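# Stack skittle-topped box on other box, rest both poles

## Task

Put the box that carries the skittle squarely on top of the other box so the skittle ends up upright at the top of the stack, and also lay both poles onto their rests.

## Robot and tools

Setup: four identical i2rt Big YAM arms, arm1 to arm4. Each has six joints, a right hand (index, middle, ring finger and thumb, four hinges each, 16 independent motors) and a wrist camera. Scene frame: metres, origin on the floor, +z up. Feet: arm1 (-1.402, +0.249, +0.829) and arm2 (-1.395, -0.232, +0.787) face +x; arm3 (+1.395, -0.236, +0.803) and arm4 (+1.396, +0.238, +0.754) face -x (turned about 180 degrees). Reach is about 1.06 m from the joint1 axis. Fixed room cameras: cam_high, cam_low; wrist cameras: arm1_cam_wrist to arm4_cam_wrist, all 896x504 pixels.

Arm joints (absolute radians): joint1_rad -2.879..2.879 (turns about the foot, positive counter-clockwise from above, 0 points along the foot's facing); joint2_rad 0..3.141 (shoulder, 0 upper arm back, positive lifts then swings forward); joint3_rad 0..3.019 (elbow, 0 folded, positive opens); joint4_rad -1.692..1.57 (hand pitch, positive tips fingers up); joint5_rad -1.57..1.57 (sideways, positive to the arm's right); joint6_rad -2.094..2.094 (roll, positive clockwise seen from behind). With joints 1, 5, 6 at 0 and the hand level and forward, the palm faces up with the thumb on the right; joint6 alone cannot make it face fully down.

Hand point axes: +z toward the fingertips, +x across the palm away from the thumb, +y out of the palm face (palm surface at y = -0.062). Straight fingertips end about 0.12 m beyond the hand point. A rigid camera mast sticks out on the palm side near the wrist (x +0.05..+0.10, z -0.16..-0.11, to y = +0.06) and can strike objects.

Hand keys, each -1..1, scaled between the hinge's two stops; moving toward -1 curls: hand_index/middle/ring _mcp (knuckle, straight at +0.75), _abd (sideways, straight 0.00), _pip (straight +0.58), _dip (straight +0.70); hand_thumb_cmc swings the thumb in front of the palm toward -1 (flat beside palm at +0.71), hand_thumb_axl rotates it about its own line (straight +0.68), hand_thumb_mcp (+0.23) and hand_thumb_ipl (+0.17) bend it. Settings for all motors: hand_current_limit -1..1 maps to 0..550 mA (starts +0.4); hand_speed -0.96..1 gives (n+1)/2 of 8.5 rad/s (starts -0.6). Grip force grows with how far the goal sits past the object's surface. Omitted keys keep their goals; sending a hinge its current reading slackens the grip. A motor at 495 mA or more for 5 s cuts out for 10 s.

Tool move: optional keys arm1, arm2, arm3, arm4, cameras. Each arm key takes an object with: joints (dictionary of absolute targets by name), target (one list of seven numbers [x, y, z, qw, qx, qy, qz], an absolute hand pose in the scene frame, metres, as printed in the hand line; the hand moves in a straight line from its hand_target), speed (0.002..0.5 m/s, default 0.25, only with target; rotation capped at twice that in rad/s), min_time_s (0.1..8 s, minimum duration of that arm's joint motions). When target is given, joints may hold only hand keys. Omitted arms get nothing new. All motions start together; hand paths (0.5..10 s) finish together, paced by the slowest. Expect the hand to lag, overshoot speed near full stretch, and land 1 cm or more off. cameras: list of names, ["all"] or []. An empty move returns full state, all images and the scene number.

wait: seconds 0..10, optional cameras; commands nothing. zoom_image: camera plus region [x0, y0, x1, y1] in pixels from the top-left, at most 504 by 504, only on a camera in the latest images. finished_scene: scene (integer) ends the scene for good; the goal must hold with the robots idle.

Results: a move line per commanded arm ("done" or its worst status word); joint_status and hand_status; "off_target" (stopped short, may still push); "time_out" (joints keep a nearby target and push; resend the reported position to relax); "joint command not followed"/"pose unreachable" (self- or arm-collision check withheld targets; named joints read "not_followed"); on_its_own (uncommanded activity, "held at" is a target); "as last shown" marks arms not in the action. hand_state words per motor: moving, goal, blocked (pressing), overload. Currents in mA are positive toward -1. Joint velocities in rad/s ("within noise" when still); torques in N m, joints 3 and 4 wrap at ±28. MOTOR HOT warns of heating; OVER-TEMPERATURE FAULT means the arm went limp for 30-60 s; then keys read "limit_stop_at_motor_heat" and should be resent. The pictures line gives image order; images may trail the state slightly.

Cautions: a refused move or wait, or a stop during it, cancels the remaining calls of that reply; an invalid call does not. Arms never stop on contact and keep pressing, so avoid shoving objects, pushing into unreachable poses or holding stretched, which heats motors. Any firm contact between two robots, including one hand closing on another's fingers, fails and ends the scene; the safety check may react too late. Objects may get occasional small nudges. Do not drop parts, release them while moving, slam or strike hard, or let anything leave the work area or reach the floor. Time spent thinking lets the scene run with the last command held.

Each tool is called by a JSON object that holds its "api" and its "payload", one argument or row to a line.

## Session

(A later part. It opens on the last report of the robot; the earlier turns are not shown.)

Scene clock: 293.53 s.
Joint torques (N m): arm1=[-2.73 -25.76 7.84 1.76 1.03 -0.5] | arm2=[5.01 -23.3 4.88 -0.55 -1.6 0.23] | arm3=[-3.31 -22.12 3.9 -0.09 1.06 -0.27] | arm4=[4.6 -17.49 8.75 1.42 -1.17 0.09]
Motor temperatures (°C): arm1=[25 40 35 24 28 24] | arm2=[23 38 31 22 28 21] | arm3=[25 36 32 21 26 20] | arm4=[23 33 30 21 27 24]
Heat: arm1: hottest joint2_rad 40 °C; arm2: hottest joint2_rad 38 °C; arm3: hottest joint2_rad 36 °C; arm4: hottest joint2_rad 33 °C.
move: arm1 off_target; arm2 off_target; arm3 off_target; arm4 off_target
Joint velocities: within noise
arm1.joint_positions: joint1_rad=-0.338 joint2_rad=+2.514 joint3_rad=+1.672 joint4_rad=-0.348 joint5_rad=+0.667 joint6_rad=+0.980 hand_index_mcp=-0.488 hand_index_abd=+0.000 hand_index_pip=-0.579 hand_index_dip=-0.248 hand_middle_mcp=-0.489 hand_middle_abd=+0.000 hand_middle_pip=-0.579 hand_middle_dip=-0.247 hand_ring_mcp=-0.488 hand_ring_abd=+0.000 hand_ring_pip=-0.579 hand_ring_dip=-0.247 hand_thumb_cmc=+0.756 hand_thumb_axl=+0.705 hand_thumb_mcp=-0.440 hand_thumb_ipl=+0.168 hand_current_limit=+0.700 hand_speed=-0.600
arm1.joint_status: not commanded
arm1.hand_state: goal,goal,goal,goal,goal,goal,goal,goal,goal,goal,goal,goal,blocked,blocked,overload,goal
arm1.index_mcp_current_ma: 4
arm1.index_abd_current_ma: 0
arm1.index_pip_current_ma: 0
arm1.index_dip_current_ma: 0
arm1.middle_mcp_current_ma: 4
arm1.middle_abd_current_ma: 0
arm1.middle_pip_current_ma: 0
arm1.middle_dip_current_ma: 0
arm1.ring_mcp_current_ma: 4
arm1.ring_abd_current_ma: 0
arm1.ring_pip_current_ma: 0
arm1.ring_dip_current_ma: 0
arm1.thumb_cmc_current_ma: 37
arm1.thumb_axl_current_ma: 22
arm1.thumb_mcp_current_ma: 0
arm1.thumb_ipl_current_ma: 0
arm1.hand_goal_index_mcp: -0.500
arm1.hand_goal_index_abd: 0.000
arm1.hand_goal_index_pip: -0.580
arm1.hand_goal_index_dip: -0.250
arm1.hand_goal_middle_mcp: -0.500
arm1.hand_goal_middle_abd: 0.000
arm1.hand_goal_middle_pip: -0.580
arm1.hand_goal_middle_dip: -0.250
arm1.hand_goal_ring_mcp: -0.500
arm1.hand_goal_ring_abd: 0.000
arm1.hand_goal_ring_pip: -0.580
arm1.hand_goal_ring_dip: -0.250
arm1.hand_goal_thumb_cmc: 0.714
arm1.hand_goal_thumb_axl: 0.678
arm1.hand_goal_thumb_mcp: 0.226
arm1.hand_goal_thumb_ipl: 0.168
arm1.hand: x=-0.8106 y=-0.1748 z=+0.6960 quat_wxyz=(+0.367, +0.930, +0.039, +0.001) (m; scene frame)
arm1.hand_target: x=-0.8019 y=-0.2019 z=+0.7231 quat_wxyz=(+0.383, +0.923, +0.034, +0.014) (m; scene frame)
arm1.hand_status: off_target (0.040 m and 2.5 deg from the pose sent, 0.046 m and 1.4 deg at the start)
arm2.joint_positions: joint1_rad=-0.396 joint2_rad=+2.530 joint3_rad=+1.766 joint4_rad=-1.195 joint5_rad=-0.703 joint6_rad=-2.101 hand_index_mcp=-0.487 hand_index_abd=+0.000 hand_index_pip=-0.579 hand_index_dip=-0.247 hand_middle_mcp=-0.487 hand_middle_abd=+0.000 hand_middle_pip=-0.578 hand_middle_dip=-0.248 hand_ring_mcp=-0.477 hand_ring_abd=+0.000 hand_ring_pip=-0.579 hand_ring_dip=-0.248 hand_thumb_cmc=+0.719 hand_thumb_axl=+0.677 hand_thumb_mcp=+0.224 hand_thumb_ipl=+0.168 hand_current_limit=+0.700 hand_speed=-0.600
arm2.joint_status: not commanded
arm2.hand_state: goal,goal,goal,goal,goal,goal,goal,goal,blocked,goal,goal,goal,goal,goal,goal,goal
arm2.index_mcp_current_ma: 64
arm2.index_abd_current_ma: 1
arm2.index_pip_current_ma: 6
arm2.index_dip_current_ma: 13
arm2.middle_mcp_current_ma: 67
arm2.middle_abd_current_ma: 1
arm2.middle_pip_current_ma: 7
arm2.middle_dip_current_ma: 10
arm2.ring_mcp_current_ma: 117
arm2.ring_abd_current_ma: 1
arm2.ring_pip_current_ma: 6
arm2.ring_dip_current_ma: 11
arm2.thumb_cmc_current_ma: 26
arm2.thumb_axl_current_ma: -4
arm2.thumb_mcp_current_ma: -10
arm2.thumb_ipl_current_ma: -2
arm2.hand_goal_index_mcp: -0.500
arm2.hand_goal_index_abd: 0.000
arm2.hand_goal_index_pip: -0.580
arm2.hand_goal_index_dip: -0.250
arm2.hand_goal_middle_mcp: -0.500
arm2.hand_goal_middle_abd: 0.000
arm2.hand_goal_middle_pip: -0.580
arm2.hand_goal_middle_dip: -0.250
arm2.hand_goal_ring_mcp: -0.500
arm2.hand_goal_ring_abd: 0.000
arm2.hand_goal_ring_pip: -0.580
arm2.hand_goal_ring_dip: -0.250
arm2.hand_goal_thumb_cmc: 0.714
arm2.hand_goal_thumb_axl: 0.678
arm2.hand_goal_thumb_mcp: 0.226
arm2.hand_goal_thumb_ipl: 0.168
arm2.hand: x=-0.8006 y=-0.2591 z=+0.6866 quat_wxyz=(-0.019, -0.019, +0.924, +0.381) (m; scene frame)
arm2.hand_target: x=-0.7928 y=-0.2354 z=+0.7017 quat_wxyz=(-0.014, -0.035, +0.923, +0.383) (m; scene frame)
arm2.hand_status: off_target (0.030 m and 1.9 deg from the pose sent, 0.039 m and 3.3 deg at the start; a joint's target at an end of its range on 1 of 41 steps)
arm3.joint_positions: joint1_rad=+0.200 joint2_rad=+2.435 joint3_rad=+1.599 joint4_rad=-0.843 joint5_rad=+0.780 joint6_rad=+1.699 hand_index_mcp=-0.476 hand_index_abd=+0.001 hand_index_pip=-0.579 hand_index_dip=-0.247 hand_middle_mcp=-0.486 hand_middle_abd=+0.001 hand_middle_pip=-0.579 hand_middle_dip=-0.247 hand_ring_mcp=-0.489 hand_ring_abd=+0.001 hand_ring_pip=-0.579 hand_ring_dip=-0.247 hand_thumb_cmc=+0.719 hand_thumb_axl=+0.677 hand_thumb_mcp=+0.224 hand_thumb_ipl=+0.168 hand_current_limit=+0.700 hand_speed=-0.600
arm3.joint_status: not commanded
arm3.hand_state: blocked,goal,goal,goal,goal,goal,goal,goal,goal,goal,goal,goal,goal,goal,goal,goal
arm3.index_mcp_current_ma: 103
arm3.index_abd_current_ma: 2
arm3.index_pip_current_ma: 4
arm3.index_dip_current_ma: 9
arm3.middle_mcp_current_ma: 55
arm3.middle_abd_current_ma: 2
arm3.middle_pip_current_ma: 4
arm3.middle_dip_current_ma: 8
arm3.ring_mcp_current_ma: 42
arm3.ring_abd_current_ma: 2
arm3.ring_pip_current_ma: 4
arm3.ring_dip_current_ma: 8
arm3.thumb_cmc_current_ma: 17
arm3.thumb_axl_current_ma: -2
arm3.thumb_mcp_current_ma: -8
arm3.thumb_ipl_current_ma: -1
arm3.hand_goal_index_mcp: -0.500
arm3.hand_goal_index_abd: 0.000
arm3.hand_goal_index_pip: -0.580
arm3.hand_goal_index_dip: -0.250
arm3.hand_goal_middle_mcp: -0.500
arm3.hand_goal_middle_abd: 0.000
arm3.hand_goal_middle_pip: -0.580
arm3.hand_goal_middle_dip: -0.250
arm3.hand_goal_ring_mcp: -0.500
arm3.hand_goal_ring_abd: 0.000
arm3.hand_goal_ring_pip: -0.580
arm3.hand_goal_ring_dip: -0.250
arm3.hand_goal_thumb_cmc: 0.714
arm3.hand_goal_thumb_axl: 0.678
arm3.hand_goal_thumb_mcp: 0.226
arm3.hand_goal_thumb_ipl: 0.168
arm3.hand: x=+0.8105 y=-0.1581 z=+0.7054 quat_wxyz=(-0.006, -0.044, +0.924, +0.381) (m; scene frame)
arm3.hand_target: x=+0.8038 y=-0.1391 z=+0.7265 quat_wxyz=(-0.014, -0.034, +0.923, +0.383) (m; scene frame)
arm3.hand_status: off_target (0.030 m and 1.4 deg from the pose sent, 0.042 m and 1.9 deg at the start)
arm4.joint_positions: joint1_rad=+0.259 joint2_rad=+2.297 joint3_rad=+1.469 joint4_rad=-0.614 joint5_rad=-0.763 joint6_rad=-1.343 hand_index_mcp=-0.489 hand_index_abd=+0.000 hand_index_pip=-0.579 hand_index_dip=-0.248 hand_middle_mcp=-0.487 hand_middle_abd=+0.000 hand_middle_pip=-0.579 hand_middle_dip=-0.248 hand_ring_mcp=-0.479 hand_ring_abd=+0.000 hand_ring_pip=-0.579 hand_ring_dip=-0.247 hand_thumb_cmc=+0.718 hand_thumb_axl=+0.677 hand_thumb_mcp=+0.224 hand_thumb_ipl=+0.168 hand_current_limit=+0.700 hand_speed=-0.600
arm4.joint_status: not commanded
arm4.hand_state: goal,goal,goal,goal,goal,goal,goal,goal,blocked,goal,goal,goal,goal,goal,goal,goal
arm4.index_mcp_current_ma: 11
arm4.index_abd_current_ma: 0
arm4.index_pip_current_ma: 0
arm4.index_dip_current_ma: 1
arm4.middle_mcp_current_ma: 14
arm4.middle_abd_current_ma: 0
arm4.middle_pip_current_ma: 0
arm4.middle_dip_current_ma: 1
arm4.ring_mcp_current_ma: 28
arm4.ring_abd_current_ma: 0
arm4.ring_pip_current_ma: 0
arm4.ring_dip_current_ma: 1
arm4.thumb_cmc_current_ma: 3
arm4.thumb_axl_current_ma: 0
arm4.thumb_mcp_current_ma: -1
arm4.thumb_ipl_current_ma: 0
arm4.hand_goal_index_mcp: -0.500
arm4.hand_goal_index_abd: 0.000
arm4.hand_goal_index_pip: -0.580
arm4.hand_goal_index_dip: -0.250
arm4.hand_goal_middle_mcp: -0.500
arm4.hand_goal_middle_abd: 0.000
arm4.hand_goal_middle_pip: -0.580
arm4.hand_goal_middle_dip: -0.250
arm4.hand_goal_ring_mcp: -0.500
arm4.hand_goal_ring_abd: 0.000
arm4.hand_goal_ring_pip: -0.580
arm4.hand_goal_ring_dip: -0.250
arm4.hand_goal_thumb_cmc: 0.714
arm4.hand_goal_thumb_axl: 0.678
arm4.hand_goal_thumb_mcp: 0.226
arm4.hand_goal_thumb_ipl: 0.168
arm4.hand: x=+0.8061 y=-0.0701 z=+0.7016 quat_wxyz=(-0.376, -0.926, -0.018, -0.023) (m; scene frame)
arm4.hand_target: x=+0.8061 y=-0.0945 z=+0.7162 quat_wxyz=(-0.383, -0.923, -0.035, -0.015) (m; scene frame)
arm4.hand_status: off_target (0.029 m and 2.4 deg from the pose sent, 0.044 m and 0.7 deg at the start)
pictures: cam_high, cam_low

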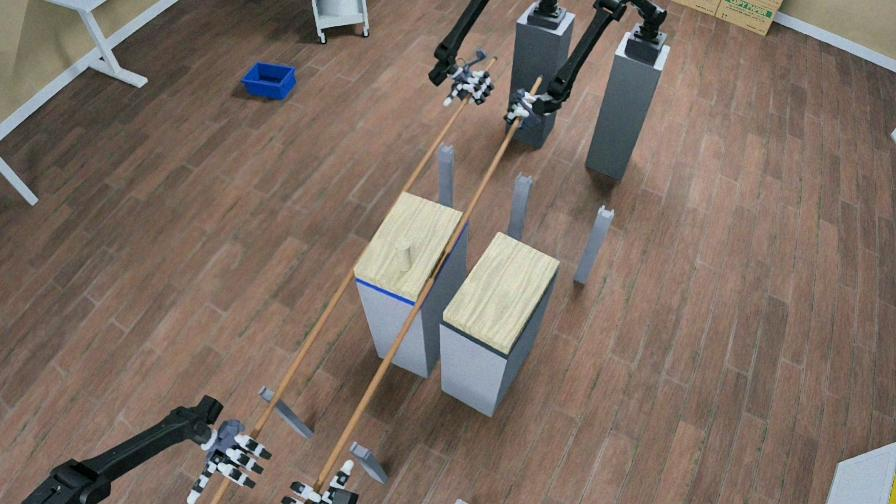

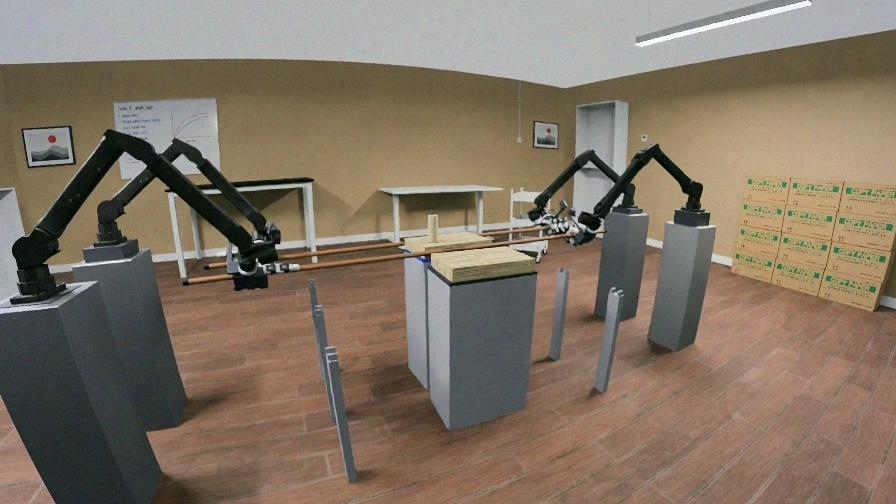

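{"api": "move", "payload": {
  "arm1": {"target":[-0.80,-0.243,0.722,0.3824,0.9233,0.0347,0.0144],"speed":0.05},
  "arm4": {"target":[0.805,-0.130,0.716,0.3824,0.9233,0.0347,0.0144],"speed":0.05},
  "arm2": {"target":[-0.792,-0.203,0.702,-0.0144,-0.0347,0.9233,0.3824],"speed":0.05},
  "arm3": {"target":[0.803,-0.099,0.727,-0.0144,-0.0347,0.9233,0.3824],"speed":0.05},
  "cameras": ["cam_high","cam_low"]
}}

{"api": "zoom_image", "payload": {
  "camera": "cam_high",
  "region": [340, 180, 480, 320]
}}

{"api": "zoom_image", "payload": {
  "camera": "cam_low",
  "region": [395, 205, 505, 275]
}}

Scene clock: 301.70 s.
Joint torques (N m): arm1=[-6.07 -24.35 10.67 2.21 1.14 -0.73] | arm2=[7.71 -23.53 4.42 -0.44 -2.23 0.55] | arm3=[-6.89 -21.48 3.54 0.24 1.52 -0.53] | arm4=[8.29 -16.97 9.87 1.77 -1.4 0.37]
Motor temperatures (°C): arm1=[25 40 36 24 28 24] | arm2=[23 41 31 22 29 21] | arm3=[25 36 32 21 26 20] | arm4=[23 34 30 21 27 24]
Heat: arm1: hottest joint2_rad 40 °C; arm2: hottest joint2_rad 41 °C; arm3: hottest joint2_rad 36 °C; arm4: hottest joint2_rad 34 °C.
move: arm1 off_target; arm2 off_target; arm3 off_target; arm4 off_target
Joint velocities: within noise
arm1.joint_positions: joint1_rad=-0.356 joint2_rad=+2.514 joint3_rad=+1.672 joint4_rad=-0.348 joint5_rad=+0.642 joint6_rad=+0.940 hand_index_mcp=-0.488 hand_index_abd=+0.000 hand_index_pip=-0.579 hand_index_dip=-0.248 hand_middle_mcp=-0.489 hand_middle_abd=+0.000 hand_middle_pip=-0.579 hand_middle_dip=-0.247 hand_ring_mcp=-0.488 hand_ring_abd=+0.000 hand_ring_pip=-0.579 hand_ring_dip=-0.247 hand_thumb_cmc=+0.771 hand_thumb_axl=+0.713 hand_thumb_mcp=-0.426 hand_thumb_ipl=+0.168 hand_current_limit=+0.700 hand_speed=-0.600
arm1.joint_status: not commanded
arm1.hand_state: goal,goal,goal,goal,goal,goal,goal,goal,goal,goal,goal,goal,blocked,blocked,overload,goal
arm1.index_mcp_current_ma: 4
arm1.index_abd_current_ma: 0
arm1.index_pip_current_ma: 0
arm1.index_dip_current_ma: 0
arm1.middle_mcp_current_ma: 4
arm1.middle_abd_current_ma: 0
arm1.middle_pip_current_ma: 0
arm1.middle_dip_current_ma: 0
arm1.ring_mcp_current_ma: 4
arm1.ring_abd_current_ma: 0
arm1.ring_pip_current_ma: 0
arm1.ring_dip_current_ma: 0
arm1.thumb_cmc_current_ma: 65
arm1.thumb_axl_current_ma: 37
arm1.thumb_mcp_current_ma: 0
arm1.thumb_ipl_current_ma: 0
arm1.hand_goal_index_mcp: -0.500
arm1.hand_goal_index_abd: 0.000
arm1.hand_goal_index_pip: -0.580
arm1.hand_goal_index_dip: -0.250
arm1.hand_goal_middle_mcp: -0.500
arm1.hand_goal_middle_abd: 0.000
arm1.hand_goal_middle_pip: -0.580
arm1.hand_goal_middle_dip: -0.250
arm1.hand_goal_ring_mcp: -0.500
arm1.hand_goal_ring_abd: 0.000
arm1.hand_goal_ring_pip: -0.580
arm1.hand_goal_ring_dip: -0.250
arm1.hand_goal_thumb_cmc: 0.714
arm1.hand_goal_thumb_axl: 0.678
arm1.hand_goal_thumb_mcp: 0.226
arm1.hand_goal_thumb_ipl: 0.168
arm1.hand: x=-0.8127 y=-0.1844 z=+0.6926 quat_wxyz=(+0.357, +0.933, +0.051, -0.003) (m; scene frame)
arm1.hand_target: x=-0.8068 y=-0.2393 z=+0.7256 quat_wxyz=(+0.383, +0.923, +0.034, +0.013) (m; scene frame)
arm1.hand_status: off_target (0.067 m and 4.1 deg from the pose sent, 0.074 m and 2.5 deg at the start)
arm2.joint_positions: joint1_rad=-0.388 joint2_rad=+2.501 joint3_rad=+1.716 joint4_rad=-1.130 joint5_rad=-0.703 joint6_rad=-2.079 hand_index_mcp=-0.481 hand_index_abd=+0.000 hand_index_pip=-0.579 hand_index_dip=-0.247 hand_middle_mcp=-0.481 hand_middle_abd=+0.000 hand_middle_pip=-0.578 hand_middle_dip=-0.248 hand_ring_mcp=-0.478 hand_ring_abd=+0.000 hand_ring_pip=-0.579 hand_ring_dip=-0.248 hand_thumb_cmc=+0.719 hand_thumb_axl=+0.677 hand_thumb_mcp=+0.224 hand_thumb_ipl=+0.168 hand_current_limit=+0.700 hand_speed=-0.600
arm2.joint_status: not commanded
arm2.hand_state: goal,goal,goal,goal,goal,goal,goal,goal,blocked,goal,goal,goal,goal,goal,goal,goal
arm2.index_mcp_current_ma: 96
arm2.index_abd_current_ma: 1
arm2.index_pip_current_ma: 6
arm2.index_dip_current_ma: 13
arm2.middle_mcp_current_ma: 96
arm2.middle_abd_current_ma: 1
arm2.middle_pip_current_ma: 7
arm2.middle_dip_current_ma: 10
arm2.ring_mcp_current_ma: 110
arm2.ring_abd_current_ma: 1
arm2.ring_pip_current_ma: 6
arm2.ring_dip_current_ma: 11
arm2.thumb_cmc_current_ma: 26
arm2.thumb_axl_current_ma: -4
arm2.thumb_mcp_current_ma: -10
arm2.thumb_ipl_current_ma: -2
arm2.hand_goal_index_mcp: -0.500
arm2.hand_goal_index_abd: 0.000
arm2.hand_goal_index_pip: -0.580
arm2.hand_goal_index_dip: -0.250
arm2.hand_goal_middle_mcp: -0.500
arm2.hand_goal_middle_abd: 0.000
arm2.hand_goal_middle_pip: -0.580
arm2.hand_goal_middle_dip: -0.250
arm2.hand_goal_ring_mcp: -0.500
arm2.hand_goal_ring_abd: 0.000
arm2.hand_goal_ring_pip: -0.580
arm2.hand_goal_ring_dip: -0.250
arm2.hand_goal_thumb_cmc: 0.714
arm2.hand_goal_thumb_axl: 0.678
arm2.hand_goal_thumb_mcp: 0.226
arm2.hand_goal_thumb_ipl: 0.168
arm2.hand: x=-0.8032 y=-0.2529 z=+0.6870 quat_wxyz=(-0.006, -0.020, +0.927, +0.374) (m; scene frame)
arm2.hand_target: x=-0.7949 y=-0.2044 z=+0.7017 quat_wxyz=(-0.016, -0.036, +0.923, +0.383) (m; scene frame)
arm2.hand_status: off_target (0.053 m and 2.2 deg from the pose sent, 0.059 m and 1.9 deg at the start)
arm3.joint_positions: joint1_rad=+0.181 joint2_rad=+2.413 joint3_rad=+1.565 joint4_rad=-0.762 joint5_rad=+0.769 joint6_rad=+1.643 hand_index_mcp=-0.476 hand_index_abd=+0.001 hand_index_pip=-0.579 hand_index_dip=-0.247 hand_middle_mcp=-0.484 hand_middle_abd=+0.001 hand_middle_pip=-0.579 hand_middle_dip=-0.247 hand_ring_mcp=-0.489 hand_ring_abd=+0.001 hand_ring_pip=-0.579 hand_ring_dip=-0.247 hand_thumb_cmc=+0.719 hand_thumb_axl=+0.677 hand_thumb_mcp=+0.224 hand_thumb_ipl=+0.168 hand_current_limit=+0.700 hand_speed=-0.600
arm3.joint_status: not commanded
arm3.hand_state: blocked,goal,goal,goal,goal,goal,goal,goal,goal,goal,goal,goal,goal,goal,goal,goal
arm3.index_mcp_current_ma: 103
arm3.index_abd_current_ma: 2
arm3.index_pip_current_ma: 4
arm3.index_dip_current_ma: 9
arm3.middle_mcp_current_ma: 67
arm3.middle_abd_current_ma: 2
arm3.middle_pip_current_ma: 4
arm3.middle_dip_current_ma: 8
arm3.ring_mcp_current_ma: 43
arm3.ring_abd_current_ma: 2
arm3.ring_pip_current_ma: 4
arm3.ring_dip_current_ma: 8
arm3.thumb_cmc_current_ma: 17
arm3.thumb_axl_current_ma: -2
arm3.thumb_mcp_current_ma: -8
arm3.thumb_ipl_current_ma: -1
arm3.hand_goal_index_mcp: -0.500
arm3.hand_goal_index_abd: 0.000
arm3.hand_goal_index_pip: -0.580
arm3.hand_goal_index_dip: -0.250
arm3.hand_goal_middle_mcp: -0.500
arm3.hand_goal_middle_abd: 0.000
arm3.hand_goal_middle_pip: -0.580
arm3.hand_goal_middle_dip: -0.250
arm3.hand_goal_ring_mcp: -0.500
arm3.hand_goal_ring_abd: 0.000
arm3.hand_goal_ring_pip: -0.580
arm3.hand_goal_ring_dip: -0.250
arm3.hand_goal_thumb_cmc: 0.714
arm3.hand_goal_thumb_axl: 0.678
arm3.hand_goal_thumb_mcp: 0.226
arm3.hand_goal_thumb_ipl: 0.168
arm3.hand: x=+0.8062 y=-0.1469 z=+0.7052 quat_wxyz=(-0.023, -0.048, +0.927, +0.372) (m; scene frame)
arm3.hand_target: x=+0.8054 y=-0.1006 z=+0.7262 quat_wxyz=(-0.013, -0.033, +0.923, +0.383) (m; scene frame)
arm3.hand_status: off_target (0.053 m and 2.2 deg from the pose sent, 0.063 m and 1.4 deg at the start)
arm4.joint_positions: joint1_rad=+0.273 joint2_rad=+2.297 joint3_rad=+1.469 joint4_rad=-0.579 joint5_rad=-0.748 joint6_rad=-1.298 hand_index_mcp=-0.489 hand_index_abd=+0.000 hand_index_pip=-0.579 hand_index_dip=-0.248 hand_middle_mcp=-0.487 hand_middle_abd=+0.000 hand_middle_pip=-0.579 hand_middle_dip=-0.248 hand_ring_mcp=-0.479 hand_ring_abd=+0.000 hand_ring_pip=-0.579 hand_ring_dip=-0.247 hand_thumb_cmc=+0.718 hand_thumb_axl=+0.677 hand_thumb_mcp=+0.224 hand_thumb_ipl=+0.168 hand_current_limit=+0.700 hand_speed=-0.600
arm4.joint_status: not commanded
arm4.hand_state: goal,goal,goal,goal,goal,goal,goal,goal,blocked,goal,goal,goal,goal,goal,goal,goal
arm4.index_mcp_current_ma: 11
arm4.index_abd_current_ma: 0
arm4.index_pip_current_ma: 0
arm4.index_dip_current_ma: 1
arm4.middle_mcp_current_ma: 14
arm4.middle_abd_current_ma: 0
arm4.middle_pip_current_ma: 0
arm4.middle_dip_current_ma: 1
arm4.ring_mcp_current_ma: 28
arm4.ring_abd_current_ma: 0
arm4.ring_pip_current_ma: 0
arm4.ring_dip_current_ma: 1
arm4.thumb_cmc_current_ma: 3
arm4.thumb_axl_current_ma: 0
arm4.thumb_mcp_current_ma: -1
arm4.thumb_ipl_current_ma: 0
arm4.hand_goal_index_mcp: -0.500
arm4.hand_goal_index_abd: 0.000
arm4.hand_goal_index_pip: -0.580
arm4.hand_goal_index_dip: -0.250
arm4.hand_goal_middle_mcp: -0.500
arm4.hand_goal_middle_abd: 0.000
arm4.hand_goal_middle_pip: -0.580
arm4.hand_goal_middle_dip: -0.250
arm4.hand_goal_ring_mcp: -0.500
arm4.hand_goal_ring_abd: 0.000
arm4.hand_goal_ring_pip: -0.580
arm4.hand_goal_ring_dip: -0.250
arm4.hand_goal_thumb_cmc: 0.714
arm4.hand_goal_thumb_axl: 0.678
arm4.hand_goal_thumb_mcp: 0.226
arm4.hand_goal_thumb_ipl: 0.168
arm4.hand: x=+0.8011 y=-0.0777 z=+0.7004 quat_wxyz=(-0.372, -0.928, -0.009, -0.016) (m; scene frame)
arm4.hand_target: x=+0.8087 y=-0.1277 z=+0.7169 quat_wxyz=(-0.383, -0.923, -0.035, -0.016) (m; scene frame)
arm4.hand_status: off_target (0.055 m and 3.2 deg from the pose sent, 0.062 m and 2.3 deg at the start)
pictures: cam_high, cam_low

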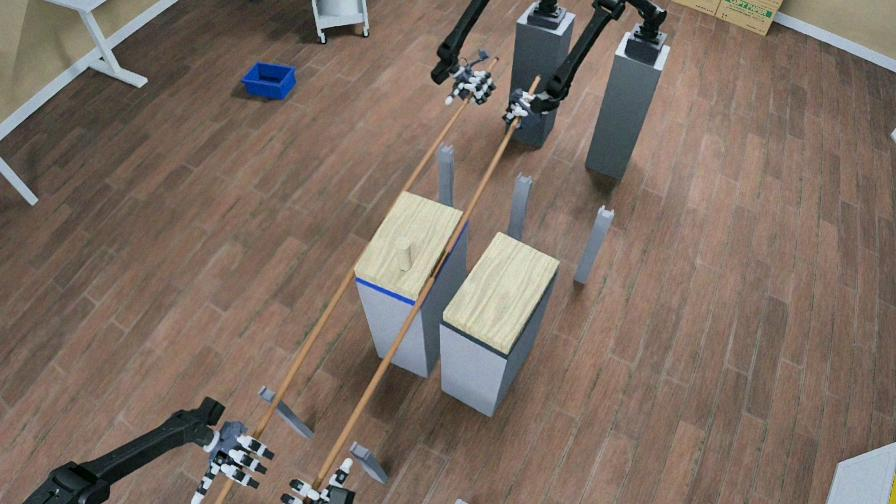

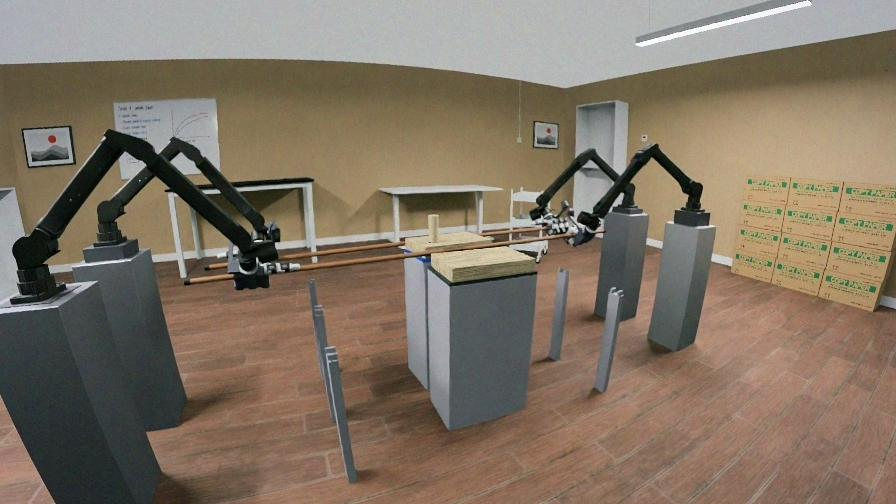

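Scaled by 3.600 from the camera's 896x504 image, which has a finer 1280x720 frame.

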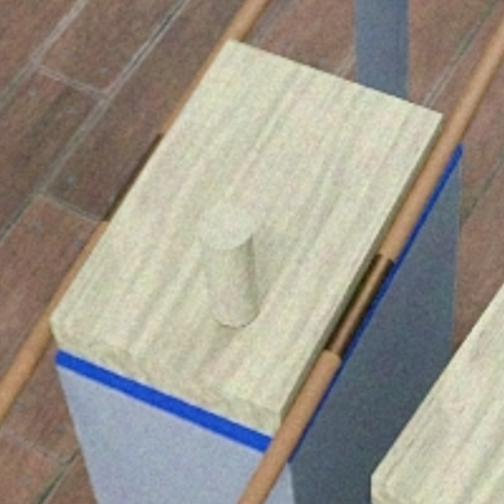

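Scaled by 4.582 from the camera's 896x504 image, which has a finer 1280x720 frame.

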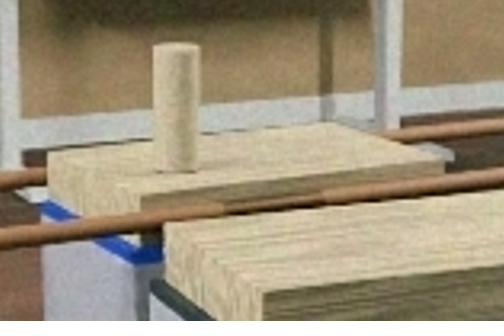

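{"api": "move", "payload": {
  "arm1": {"target":[-0.80,-0.252,0.765,0.3824,0.9233,0.0347,0.0144],"speed":0.04},
  "arm4": {"target":[0.805,-0.135,0.752,0.3824,0.9233,0.0347,0.0144],"speed":0.04},
  "arm2": {"target":[-0.792,-0.195,0.750,-0.0144,-0.0347,0.9233,0.3824],"speed":0.04},
  "arm3": {"target":[0.803,-0.088,0.768,-0.0144,-0.0347,0.9233,0.3824],"speed":0.04},
  "cameras": ["cam_high","cam_low"]
}}

{"api": "zoom_image", "payload": {
  "camera": "cam_high",
  "region": [340, 180, 480, 320]
}}

{"api": "zoom_image", "payload": {
  "camera": "cam_low",
  "region": [395, 205, 505, 275]
}}

Scene clock: 312.97 s.
Joint torques (N m): arm1=[-6.53 -29.63 9.78 1.01 1.64 -0.86] | arm2=[8.23 -23.3 5.03 -0.77 -2.54 0.53] | arm3=[-7.36 -21.42 4.44 -0.31 1.61 -0.56] | arm4=[8.88 -19.9 9.98 0.73 -1.88 0.46]
Motor temperatures (°C): arm1=[25 40 37 24 28 25] | arm2=[23 42 31 22 31 21] | arm3=[26 38 32 21 28 21] | arm4=[23 34 31 21 28 24]
Heat: arm1: hottest joint2_rad 40 °C; arm2: hottest joint2_rad 42 °C; arm3: hottest joint2_rad 38 °C; arm4: hottest joint2_rad 34 °C.
move: arm1 off_target; arm2 off_target; arm3 off_target; arm4 off_target
Joint velocities: within noise
arm1.joint_positions: joint1_rad=-0.362 joint2_rad=+2.502 joint3_rad=+1.672 joint4_rad=-0.369 joint5_rad=+0.625 joint6_rad=+0.939 hand_index_mcp=-0.488 hand_index_abd=+0.000 hand_index_pip=-0.579 hand_index_dip=-0.248 hand_middle_mcp=-0.489 hand_middle_abd=+0.000 hand_middle_pip=-0.579 hand_middle_dip=-0.247 hand_ring_mcp=-0.488 hand_ring_abd=+0.000 hand_ring_pip=-0.579 hand_ring_dip=-0.247 hand_thumb_cmc=+0.783 hand_thumb_axl=+0.734 hand_thumb_mcp=-0.451 hand_thumb_ipl=+0.168 hand_current_limit=+0.700 hand_speed=-0.600
arm1.joint_status: not commanded
arm1.hand_state: goal,goal,goal,goal,goal,goal,goal,goal,goal,goal,goal,goal,blocked,blocked,overload,goal
arm1.index_mcp_current_ma: 4
arm1.index_abd_current_ma: 0
arm1.index_pip_current_ma: 0
arm1.index_dip_current_ma: 0
arm1.middle_mcp_current_ma: 4
arm1.middle_abd_current_ma: 0
arm1.middle_pip_current_ma: 0
arm1.middle_dip_current_ma: 0
arm1.ring_mcp_current_ma: 4
arm1.ring_abd_current_ma: 0
arm1.ring_pip_current_ma: 0
arm1.ring_dip_current_ma: 0
arm1.thumb_cmc_current_ma: 93
arm1.thumb_axl_current_ma: 87
arm1.thumb_mcp_current_ma: 0
arm1.thumb_ipl_current_ma: 0
arm1.hand_goal_index_mcp: -0.500
arm1.hand_goal_index_abd: 0.000
arm1.hand_goal_index_pip: -0.580
arm1.hand_goal_index_dip: -0.250
arm1.hand_goal_middle_mcp: -0.500
arm1.hand_goal_middle_abd: 0.000
arm1.hand_goal_middle_pip: -0.580
arm1.hand_goal_middle_dip: -0.250
arm1.hand_goal_ring_mcp: -0.500
arm1.hand_goal_ring_abd: 0.000
arm1.hand_goal_ring_pip: -0.580
arm1.hand_goal_ring_dip: -0.250
arm1.hand_goal_thumb_cmc: 0.714
arm1.hand_goal_thumb_axl: 0.678
arm1.hand_goal_thumb_mcp: 0.226
arm1.hand_goal_thumb_ipl: 0.168
arm1.hand: x=-0.8139 y=-0.1869 z=+0.6957 quat_wxyz=(+0.348, +0.936, +0.052, -0.004) (m; scene frame)
arm1.hand_target: x=-0.8077 y=-0.2475 z=+0.7671 quat_wxyz=(+0.384, +0.923, +0.033, +0.012) (m; scene frame)
arm1.hand_status: off_target (0.096 m and 5.1 deg from the pose sent, 0.100 m and 4.1 deg at the start)
arm2.joint_positions: joint1_rad=-0.379 joint2_rad=+2.410 joint3_rad=+1.678 joint4_rad=-1.170 joint5_rad=-0.699 joint6_rad=-2.063 hand_index_mcp=-0.477 hand_index_abd=+0.000 hand_index_pip=-0.579 hand_index_dip=-0.247 hand_middle_mcp=-0.479 hand_middle_abd=+0.000 hand_middle_pip=-0.578 hand_middle_dip=-0.248 hand_ring_mcp=-0.479 hand_ring_abd=+0.000 hand_ring_pip=-0.579 hand_ring_dip=-0.248 hand_thumb_cmc=+0.719 hand_thumb_axl=+0.677 hand_thumb_mcp=+0.224 hand_thumb_ipl=+0.168 hand_current_limit=+0.700 hand_speed=-0.600
arm2.joint_status: not commanded
arm2.hand_state: blocked,goal,goal,goal,blocked,goal,goal,goal,blocked,goal,goal,goal,goal,goal,goal,goal
arm2.index_mcp_current_ma: 120
arm2.index_abd_current_ma: 1
arm2.index_pip_current_ma: 6
arm2.index_dip_current_ma: 13
arm2.middle_mcp_current_ma: 108
arm2.middle_abd_current_ma: 1
arm2.middle_pip_current_ma: 7
arm2.middle_dip_current_ma: 10
arm2.ring_mcp_current_ma: 109
arm2.ring_abd_current_ma: 1
arm2.ring_pip_current_ma: 6
arm2.ring_dip_current_ma: 11
arm2.thumb_cmc_current_ma: 26
arm2.thumb_axl_current_ma: -4
arm2.thumb_mcp_current_ma: -10
arm2.thumb_ipl_current_ma: -2
arm2.hand_goal_index_mcp: -0.500
arm2.hand_goal_index_abd: 0.000
arm2.hand_goal_index_pip: -0.580
arm2.hand_goal_index_dip: -0.250
arm2.hand_goal_middle_mcp: -0.500
arm2.hand_goal_middle_abd: 0.000
arm2.hand_goal_middle_pip: -0.580
arm2.hand_goal_middle_dip: -0.250
arm2.hand_goal_ring_mcp: -0.500
arm2.hand_goal_ring_abd: 0.000
arm2.hand_goal_ring_pip: -0.580
arm2.hand_goal_ring_dip: -0.250
arm2.hand_goal_thumb_cmc: 0.714
arm2.hand_goal_thumb_axl: 0.678
arm2.hand_goal_thumb_mcp: 0.226
arm2.hand_goal_thumb_ipl: 0.168
arm2.hand: x=-0.8033 y=-0.2476 z=+0.7306 quat_wxyz=(-0.005, -0.020, +0.929, +0.370) (m; scene frame)
arm2.hand_target: x=-0.7952 y=-0.1966 z=+0.7494 quat_wxyz=(-0.016, -0.036, +0.923, +0.383) (m; scene frame)
arm2.hand_status: off_target (0.057 m and 2.6 deg from the pose sent, 0.086 m and 2.2 deg at the start)
arm3.joint_positions: joint1_rad=+0.171 joint2_rad=+2.329 joint3_rad=+1.533 joint4_rad=-0.791 joint5_rad=+0.766 joint6_rad=+1.624 hand_index_mcp=-0.476 hand_index_abd=+0.001 hand_index_pip=-0.579 hand_index_dip=-0.247 hand_middle_mcp=-0.481 hand_middle_abd=+0.001 hand_middle_pip=-0.579 hand_middle_dip=-0.247 hand_ring_mcp=-0.484 hand_ring_abd=+0.001 hand_ring_pip=-0.579 hand_ring_dip=-0.247 hand_thumb_cmc=+0.719 hand_thumb_axl=+0.677 hand_thumb_mcp=+0.224 hand_thumb_ipl=+0.168 hand_current_limit=+0.700 hand_speed=-0.600
arm3.joint_status: not commanded
arm3.hand_state: blocked,goal,goal,goal,goal,goal,goal,goal,goal,goal,goal,goal,goal,goal,goal,goal
arm3.index_mcp_current_ma: 103
arm3.index_abd_current_ma: 2
arm3.index_pip_current_ma: 4
arm3.index_dip_current_ma: 9
arm3.middle_mcp_current_ma: 80
arm3.middle_abd_current_ma: 2
arm3.middle_pip_current_ma: 4
arm3.middle_dip_current_ma: 8
arm3.ring_mcp_current_ma: 66
arm3.ring_abd_current_ma: 2
arm3.ring_pip_current_ma: 4
arm3.ring_dip_current_ma: 8
arm3.thumb_cmc_current_ma: 17
arm3.thumb_axl_current_ma: -2
arm3.thumb_mcp_current_ma: -8
arm3.thumb_ipl_current_ma: -1
arm3.hand_goal_index_mcp: -0.500
arm3.hand_goal_index_abd: 0.000
arm3.hand_goal_index_pip: -0.580
arm3.hand_goal_index_dip: -0.250
arm3.hand_goal_middle_mcp: -0.500
arm3.hand_goal_middle_abd: 0.000
arm3.hand_goal_middle_pip: -0.580
arm3.hand_goal_middle_dip: -0.250
arm3.hand_goal_ring_mcp: -0.500
arm3.hand_goal_ring_abd: 0.000
arm3.hand_goal_ring_pip: -0.580
arm3.hand_goal_ring_dip: -0.250
arm3.hand_goal_thumb_cmc: 0.714
arm3.hand_goal_thumb_axl: 0.678
arm3.hand_goal_thumb_mcp: 0.226
arm3.hand_goal_thumb_ipl: 0.168
arm3.hand: x=+0.8055 y=-0.1412 z=+0.7444 quat_wxyz=(-0.028, -0.048, +0.927, +0.370) (m; scene frame)
arm3.hand_target: x=+0.8059 y=-0.0902 z=+0.7671 quat_wxyz=(-0.013, -0.033, +0.923, +0.383) (m; scene frame)
arm3.hand_status: off_target (0.058 m and 2.6 deg from the pose sent, 0.086 m and 2.2 deg at the start)
arm4.joint_positions: joint1_rad=+0.273 joint2_rad=+2.275 joint3_rad=+1.469 joint4_rad=-0.607 joint5_rad=-0.733 joint6_rad=-1.298 hand_index_mcp=-0.489 hand_index_abd=+0.000 hand_index_pip=-0.579 hand_index_dip=-0.248 hand_middle_mcp=-0.480 hand_middle_abd=+0.000 hand_middle_pip=-0.579 hand_middle_dip=-0.248 hand_ring_mcp=-0.470 hand_ring_abd=+0.000 hand_ring_pip=-0.579 hand_ring_dip=-0.247 hand_thumb_cmc=+0.718 hand_thumb_axl=+0.677 hand_thumb_mcp=+0.224 hand_thumb_ipl=+0.168 hand_current_limit=+0.700 hand_speed=-0.600
arm4.joint_status: not commanded
arm4.hand_state: goal,goal,goal,goal,goal,goal,goal,goal,blocked,goal,goal,goal,goal,goal,goal,goal
arm4.index_mcp_current_ma: 11
arm4.index_abd_current_ma: 0
arm4.index_pip_current_ma: 0
arm4.index_dip_current_ma: 1
arm4.middle_mcp_current_ma: 26
arm4.middle_abd_current_ma: 0
arm4.middle_pip_current_ma: 0
arm4.middle_dip_current_ma: 1
arm4.ring_mcp_current_ma: 48
arm4.ring_abd_current_ma: 0
arm4.ring_pip_current_ma: 0
arm4.ring_dip_current_ma: 1
arm4.thumb_cmc_current_ma: 3
arm4.thumb_axl_current_ma: 0
arm4.thumb_mcp_current_ma: -1
arm4.thumb_ipl_current_ma: 0
arm4.hand_goal_index_mcp: -0.500
arm4.hand_goal_index_abd: 0.000
arm4.hand_goal_index_pip: -0.580
arm4.hand_goal_index_dip: -0.250
arm4.hand_goal_middle_mcp: -0.500
arm4.hand_goal_middle_abd: 0.000
arm4.hand_goal_middle_pip: -0.580
arm4.hand_goal_middle_dip: -0.250
arm4.hand_goal_ring_mcp: -0.500
arm4.hand_goal_ring_abd: 0.000
arm4.hand_goal_ring_pip: -0.580
arm4.hand_goal_ring_dip: -0.250
arm4.hand_goal_thumb_cmc: 0.714
arm4.hand_goal_thumb_axl: 0.678
arm4.hand_goal_thumb_mcp: 0.226
arm4.hand_goal_thumb_ipl: 0.168
arm4.hand: x=+0.8004 y=-0.0767 z=+0.7099 quat_wxyz=(-0.365, -0.931, -0.007, -0.017) (m; scene frame)
arm4.hand_target: x=+0.8091 y=-0.1322 z=+0.7518 quat_wxyz=(-0.383, -0.923, -0.036, -0.016) (m; scene frame)
arm4.hand_status: off_target (0.072 m and 3.9 deg from the pose sent, 0.077 m and 3.2 deg at the start)
pictures: cam_high, cam_low

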